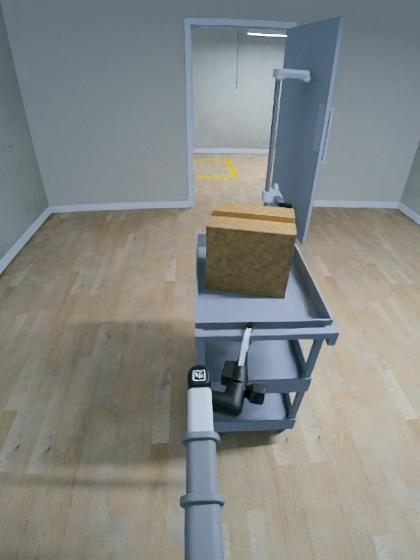

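move --blocking false --r2 '{"joints":{"gripper_m":0.13}}'

wait --seconds 2

move --blocking false --r2 '{"base":{"translate_m":-0.1},"joints":{"arm_m":0.25}}'

wait --seconds 2

move --blocking false --r2 '{"base":{"strafe_m":-0.125},"joints":{"wrist_yaw_rad":0.0}}'

wait --seconds 2 --cameras '["r2_head_camera","r2_wrist_camera"]'

Scene clock: 395.60 s.
move: r2 moving
r1: as last shown
r1.lidar_m: 1.71 0.34 0.25 - 0.25 0.25 0.54 1.26 1.13 2.73 2.81 1.69
r1.motor_effort: lift_m=+19(20) arm_m=+4(4) wheel_0=+1(2) wheel_1=+8(8) wheel_2=-1(1)
r1.servo_current: wrist_yaw_rad=39(52) wrist_pitch_rad=46(46) wrist_roll_rad=46(65) gripper_m=39(46)
r1.contact_limits: translate_m 1
r1.wrist_depth_mm: - 134 - - 384 228 175 / - 121 134 - 392 230 176 / - 124 157 - 394 246 177 / 108 135 208 - 399 235 179 / 213 - - - 368 235 180 / 1008 1229 193 1160 191 236 180 / 768 759 750 154 370 211 181
r2.base_odometry: x=-0.576 y=-0.619 heading=-2.669
r2.turned_by_wheels: +0.000
r2.turned_by_imu: +0.001
r2.base_tilt: forward=-0.8 right=+0.1
r2.lidar_m: 0.74 2.63 1.89 1.80 1.87 2.08 2.00 2.09 2.79 2.92 3.04 0.79
r2.base_status: not commanded
r2.joint_positions: lift_m=+0.645 arm_m=+0.385 wrist_yaw_rad=-0.299 wrist_pitch_rad=-0.009 wrist_roll_rad=+1.570 gripper_m=-0.009
r2.joint_status: gripper_m moving
r2.measured_speeds: all 0
r2.motor_effort: lift_m=+12(12) arm_m=+4(4) wheel_0=-7(8) wheel_1=+3(3) wheel_2=-4(5)
r2.servo_current: wrist_yaw_rad=59(72) wrist_pitch_rad=59(59) wrist_roll_rad=39(52) gripper_m=124(124)
r2.hand_pose: x=+0.8058 y=-0.1684 z=+0.8263 quat_wxyz=(+0.700, +0.699, -0.108, -0.102) (m; r2's base frame)
r2.wrist_depth_mm: - - - 279 285 1863 1281 / - - - 265 271 1863 496 / - - - 253 257 1863 - / - - 466 244 243 854 - / - - 462 234 236 820 - / - - 179 183 163 778 - / - 459 455 - 135 - -
pictures: none

Scene clock: 397.50 s.
earlier move: r2 done
r1.base_odometry: x=-1.983 y=-0.307 heading=-2.382
r1.turned_by_wheels: +0.000
r1.turned_by_imu: +0.000
r1.base_tilt: forward=-1.6 right=+1.3
r1.lidar_m: 1.70 0.33 0.25 - 0.25 0.26 0.53 1.27 1.13 2.72 2.84 1.71
r1.base_status: not commanded
r1.joint_positions: lift_m=+0.124 arm_m=+0.000 wrist_yaw_rad=+3.196 wrist_pitch_rad=+0.002 wrist_roll_rad=+0.000 gripper_m=+0.056
r1.joint_status: not commanded
r1.measured_speeds: all 0
r1.motor_effort: lift_m=+19(20) arm_m=+4(4) wheel_0=+1(2) wheel_1=+7(8) wheel_2=-1(1)
r1.servo_current: wrist_yaw_rad=72(72) wrist_pitch_rad=46(59) wrist_roll_rad=52(65) gripper_m=39(46)
r1.contact_limits: translate_m 1
r1.hand_pose: x=-0.1218 y=+0.0715 z=+0.3019 quat_wxyz=(-0.027, -0.001, +0.000, +1.000) (m; r1's base frame)
r1.wrist_depth_mm: - 134 - - 384 228 174 / - 122 134 - 387 230 177 / - 124 157 - 394 246 177 / 108 135 207 - 397 235 179 / 213 - - - 366 236 180 / 1008 1205 194 1182 191 236 179 / 759 759 750 153 370 211 180
r2.base_odometry: x=-0.576 y=-0.619 heading=-2.669
r2.turned_by_wheels: +0.000
r2.turned_by_imu: +0.001
r2.base_tilt: forward=-0.7 right=+0.0
r2.lidar_m: 0.74 2.66 1.87 1.79 1.85 2.12 1.97 2.06 2.81 2.90 3.03 0.80
r2.base_status: not commanded
r2.joint_positions: lift_m=+0.645 arm_m=+0.385 wrist_yaw_rad=-0.296 wrist_pitch_rad=-0.003 wrist_roll_rad=+1.570 gripper_m=+0.130
r2.joint_status: all done
r2.measured_speeds: all 0
r2.motor_effort: lift_m=+13(13) arm_m=+4(5) wheel_0=-4(8) wheel_1=+3(4) wheel_2=-4(5)
r2.servo_current: wrist_yaw_rad=59(72) wrist_pitch_rad=46(59) wrist_roll_rad=52(65) gripper_m=52(130)
r2.hand_pose: x=+0.8062 y=-0.1678 z=+0.8245 quat_wxyz=(+0.700, +0.699, -0.105, -0.103) (m; r2's base frame)
r2.wrist_depth_mm: - - - 297 - 1618 - / - - 220 283 - 1808 - / - - 211 272 - 715 - / - 477 204 260 - - - / - 477 195 251 - - - / - 466 185 240 194 - - / - 469 466 - - - -
wait: 1.90 of 2 s (r2 has come to rest)
pictures: none

Scene clock: 398.00 s.
move: r2 moving
r1: as last shown
r1.lidar_m: 1.69 0.33 0.25 - 0.25 0.25 0.56 1.20 1.14 2.73 2.82 1.68
r1.motor_effort: lift_m=+19(20) arm_m=+4(4) wheel_0=+1(2) wheel_1=+8(8) wheel_2=-1(1)
r1.servo_current: wrist_yaw_rad=39(65) wrist_pitch_rad=39(52) wrist_roll_rad=46(59) gripper_m=39(46)
r1.contact_limits: translate_m 1
r1.wrist_depth_mm: - 134 - - 382 228 175 / - 122 135 - 392 229 176 / - 124 158 - 392 246 177 / 109 135 207 - 397 234 179 / 212 - - - 366 236 180 / 1008 1229 194 1182 191 236 180 / 750 759 750 153 373 210 180
r2.base_odometry: x=-0.548 y=-0.605 heading=-2.669
r2.turned_by_wheels: +0.000
r2.turned_by_imu: +0.000
r2.base_tilt: forward=-0.7 right=+0.1
r2.lidar_m: 0.77 2.65 1.93 1.79 1.85 2.08 1.94 2.05 2.75 2.92 3.05 0.83
r2.base_status: translate_m moving
r2.joint_positions: lift_m=+0.645 arm_m=+0.334 wrist_yaw_rad=-0.293 wrist_pitch_rad=-0.002 wrist_roll_rad=+1.570 gripper_m=+0.130
r2.joint_status: arm_m moving
r2.measured_speeds: translate_m=-0.121 strafe_m=+0.000 rotate_rad=+0.004 lift_m=+0.000 arm_m=-0.195 wrist_yaw_rad=+0.001 wrist_pitch_rad=+0.000 wrist_roll_rad=+0.000
r2.motor_effort: lift_m=+13(13) arm_m=-9(11) wheel_0=-6(10) wheel_1=-8(9) wheel_2=+11(13)
r2.servo_current: wrist_yaw_rad=46(59) wrist_pitch_rad=39(39) wrist_roll_rad=46(59) gripper_m=52(52)
r2.hand_pose: x=+0.7562 y=-0.1669 z=+0.8241 quat_wxyz=(+0.700, +0.699, -0.104, -0.102) (m; r2's base frame)
r2.wrist_depth_mm: - - - 373 389 387 379 / - - - 359 - 1756 477 / - - - 342 - 723 - / - - 539 332 - - - / - - 544 319 - - - / - - 248 309 194 - - / - - 539 - - - -
pictures: none

Scene clock: 399.07 s.
earlier move: r2 done
r1.base_odometry: x=-1.983 y=-0.307 heading=-2.382
r1.turned_by_wheels: +0.000
r1.turned_by_imu: +0.000
r1.base_tilt: forward=-1.6 right=+1.3
r1.lidar_m: 1.70 0.32 0.25 - 0.25 0.25 0.52 1.27 1.14 2.73 2.83 1.67
r1.base_status: not commanded
r1.joint_positions: lift_m=+0.124 arm_m=+0.000 wrist_yaw_rad=+3.196 wrist_pitch_rad=+0.002 wrist_roll_rad=+0.000 gripper_m=+0.056
r1.joint_status: not commanded
r1.measured_speeds: all 0
r1.motor_effort: lift_m=+19(20) arm_m=+4(4) wheel_0=+1(2) wheel_1=+7(8) wheel_2=-1(1)
r1.servo_current: wrist_yaw_rad=46(65) wrist_pitch_rad=39(52) wrist_roll_rad=33(59) gripper_m=39(46)
r1.contact_limits: translate_m 1
r1.hand_pose: x=-0.1218 y=+0.0715 z=+0.3019 quat_wxyz=(-0.027, -0.001, +0.000, +1.000) (m; r1's base frame)
r1.wrist_depth_mm: - 134 - - 382 229 175 / - 122 134 - 387 229 176 / - 124 158 - 392 246 178 / 108 135 207 - 399 235 179 / 213 - - - 368 235 180 / 1008 1229 194 1182 191 236 180 / 750 750 759 153 373 211 180
r2.base_odometry: x=-0.487 y=-0.574 heading=-2.669
r2.turned_by_wheels: +0.000
r2.turned_by_imu: +0.000
r2.base_tilt: forward=-0.7 right=+0.1
r2.lidar_m: 0.84 2.66 1.90 1.79 1.87 1.99 1.88 1.96 2.66 2.93 3.03 0.88
r2.base_status: done
r2.joint_positions: lift_m=+0.645 arm_m=+0.250 wrist_yaw_rad=-0.293 wrist_pitch_rad=-0.002 wrist_roll_rad=+1.570 gripper_m=+0.130
r2.joint_status: all done
r2.measured_speeds: all 0
r2.motor_effort: lift_m=+14(14) arm_m=-7(13) wheel_0=-3(10) wheel_1=-4(9) wheel_2=+2(13)
r2.servo_current: wrist_yaw_rad=52(65) wrist_pitch_rad=39(46) wrist_roll_rad=46(59) gripper_m=46(59)
r2.hand_pose: x=+0.6720 y=-0.1669 z=+0.8241 quat_wxyz=(+0.700, +0.699, -0.104, -0.102) (m; r2's base frame)
r2.wrist_depth_mm: - - - - - 1618 1138 / - - - 535 - 1499 1060 / - - - 517 - 530 525 / - - - 492 - 500 492 / - - 707 477 - 480 473 / - - 217 462 212 455 459 / - - 683 - - - 445
wait: 1.07 of 2 s (r2 has come to rest)
pictures: none

Scene clock: 399.57 s.
move: r2 moving
r1: as last shown
r1.lidar_m: 1.72 0.34 0.25 - 0.25 0.25 0.55 1.28 1.11 2.73 2.82 1.68
r1.motor_effort: lift_m=+20(20) arm_m=+4(4) wheel_0=+1(2) wheel_1=+8(8) wheel_2=-1(1)
r1.servo_current: wrist_yaw_rad=46(65) wrist_pitch_rad=39(46) wrist_roll_rad=46(52) gripper_m=39(52)
r1.contact_limits: translate_m 1
r1.wrist_depth_mm: - 135 - - 384 228 175 / - 122 135 - 384 230 176 / - 124 158 - 394 245 178 / 108 135 208 - 397 234 179 / 213 - - - 366 235 180 / 1008 1229 193 1182 191 237 180 / 750 750 759 153 370 210 180
r2.base_odometry: x=-0.503 y=-0.541 heading=-2.670
r2.turned_by_wheels: +0.000
r2.turned_by_imu: +0.000
r2.base_tilt: forward=-0.7 right=+0.0
r2.lidar_m: 0.85 2.69 1.94 1.82 1.91 1.99 1.90 1.97 2.62 2.88 2.98 0.86
r2.base_status: strafe_m moving
r2.joint_positions: lift_m=+0.645 arm_m=+0.250 wrist_yaw_rad=-0.004 wrist_pitch_rad=-0.002 wrist_roll_rad=+1.570 gripper_m=+0.130
r2.joint_status: wrist_yaw_rad moving
r2.measured_speeds: translate_m=+0.000 strafe_m=-0.139 rotate_rad=+0.000 lift_m=+0.000 arm_m=+0.000 wrist_yaw_rad=+0.044 wrist_pitch_rad=+0.000 wrist_roll_rad=+0.000
r2.motor_effort: lift_m=+13(14) arm_m=-7(7) wheel_0=+13(13) wheel_1=-10(11) wheel_2=+0(2)
r2.servo_current: wrist_yaw_rad=52(98) wrist_pitch_rad=33(46) wrist_roll_rad=52(59) gripper_m=46(59)
r2.hand_pose: x=+0.7092 y=-0.0885 z=+0.8241 quat_wxyz=(+0.707, +0.707, -0.002, -0.001) (m; r2's base frame)
r2.wrist_depth_mm: - - - 433 - 676 430 / - - - 433 - - 436 / - - 647 436 - - 436 / - - 676 439 - - 439 / - - 691 442 - - 442 / - - 218 445 452 452 445 / - - - - - 1863 1138
pictures: none

Scene clock: 400.67 s.
earlier move: r2 done
r1.base_odometry: x=-1.983 y=-0.307 heading=-2.382
r1.turned_by_wheels: +0.000
r1.turned_by_imu: +0.000
r1.base_tilt: forward=-1.5 right=+1.3
r1.lidar_m: 1.69 0.31 0.25 - 0.25 0.25 0.52 1.24 1.14 2.74 2.83 1.70
r1.base_status: not commanded
r1.joint_positions: lift_m=+0.124 arm_m=+0.000 wrist_yaw_rad=+3.196 wrist_pitch_rad=+0.002 wrist_roll_rad=+0.000 gripper_m=+0.056
r1.joint_status: not commanded
r1.measured_speeds: all 0
r1.motor_effort: lift_m=+19(20) arm_m=+4(4) wheel_0=+1(2) wheel_1=+8(8) wheel_2=-1(1)
r1.servo_current: wrist_yaw_rad=39(65) wrist_pitch_rad=46(46) wrist_roll_rad=39(65) gripper_m=39(52)
r1.contact_limits: translate_m 1
r1.hand_pose: x=-0.1218 y=+0.0715 z=+0.3019 quat_wxyz=(-0.027, -0.001, +0.000, +1.000) (m; r1's base frame)
r1.wrist_depth_mm: - 134 - - 382 227 175 / - 122 134 - 387 229 177 / - 124 157 - 394 246 177 / 109 135 208 - 397 234 179 / 213 - - - 364 236 180 / 1008 1205 194 1160 191 236 180 / 750 759 759 153 373 209 180
r2.base_odometry: x=-0.544 y=-0.462 heading=-2.669
r2.turned_by_wheels: +0.000
r2.turned_by_imu: +0.000
r2.base_tilt: forward=-0.7 right=+0.1
r2.lidar_m: 0.84 2.84 2.05 1.91 1.97 2.00 1.89 1.98 2.69 2.78 2.89 0.91
r2.base_status: done
r2.joint_positions: lift_m=+0.645 arm_m=+0.250 wrist_yaw_rad=-0.003 wrist_pitch_rad=-0.002 wrist_roll_rad=+1.570 gripper_m=+0.130
r2.joint_status: all done
r2.measured_speeds: all 0
r2.motor_effort: lift_m=+14(14) arm_m=-7(7) wheel_0=+3(13) wheel_1=-1(11) wheel_2=+0(2)
r2.servo_current: wrist_yaw_rad=46(98) wrist_pitch_rad=39(52) wrist_roll_rad=52(59) gripper_m=52(59)
r2.hand_pose: x=+0.7092 y=-0.0882 z=+0.8241 quat_wxyz=(+0.707, +0.707, -0.002, +0.000) (m; r2's base frame)
r2.wrist_depth_mm: - - - 410 - 1464 1008 / - - - 436 - 640 433 / - - 798 433 - - 433 / - - 654 436 - - 439 / - - 668 439 - - 439 / - - 382 442 220 - 442 / - - - - - 1808 442
wait: 1.10 of 2 s (r2 has come to rest)
pictures: r2_head_camera, r2_wrist_camera
Images, in order (width x height): r2_head_camera 420x560, r2_wrist_camera 616x392.

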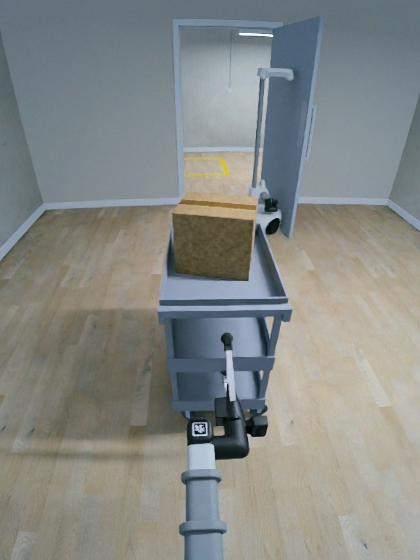

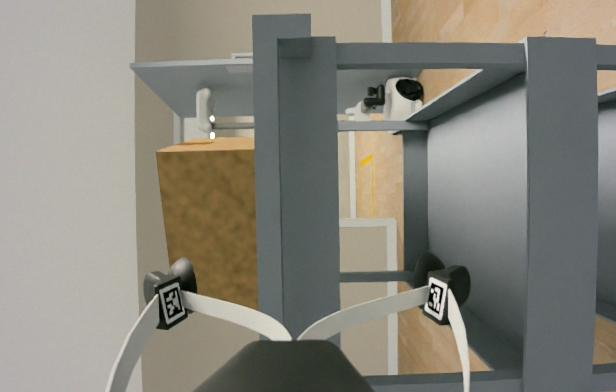

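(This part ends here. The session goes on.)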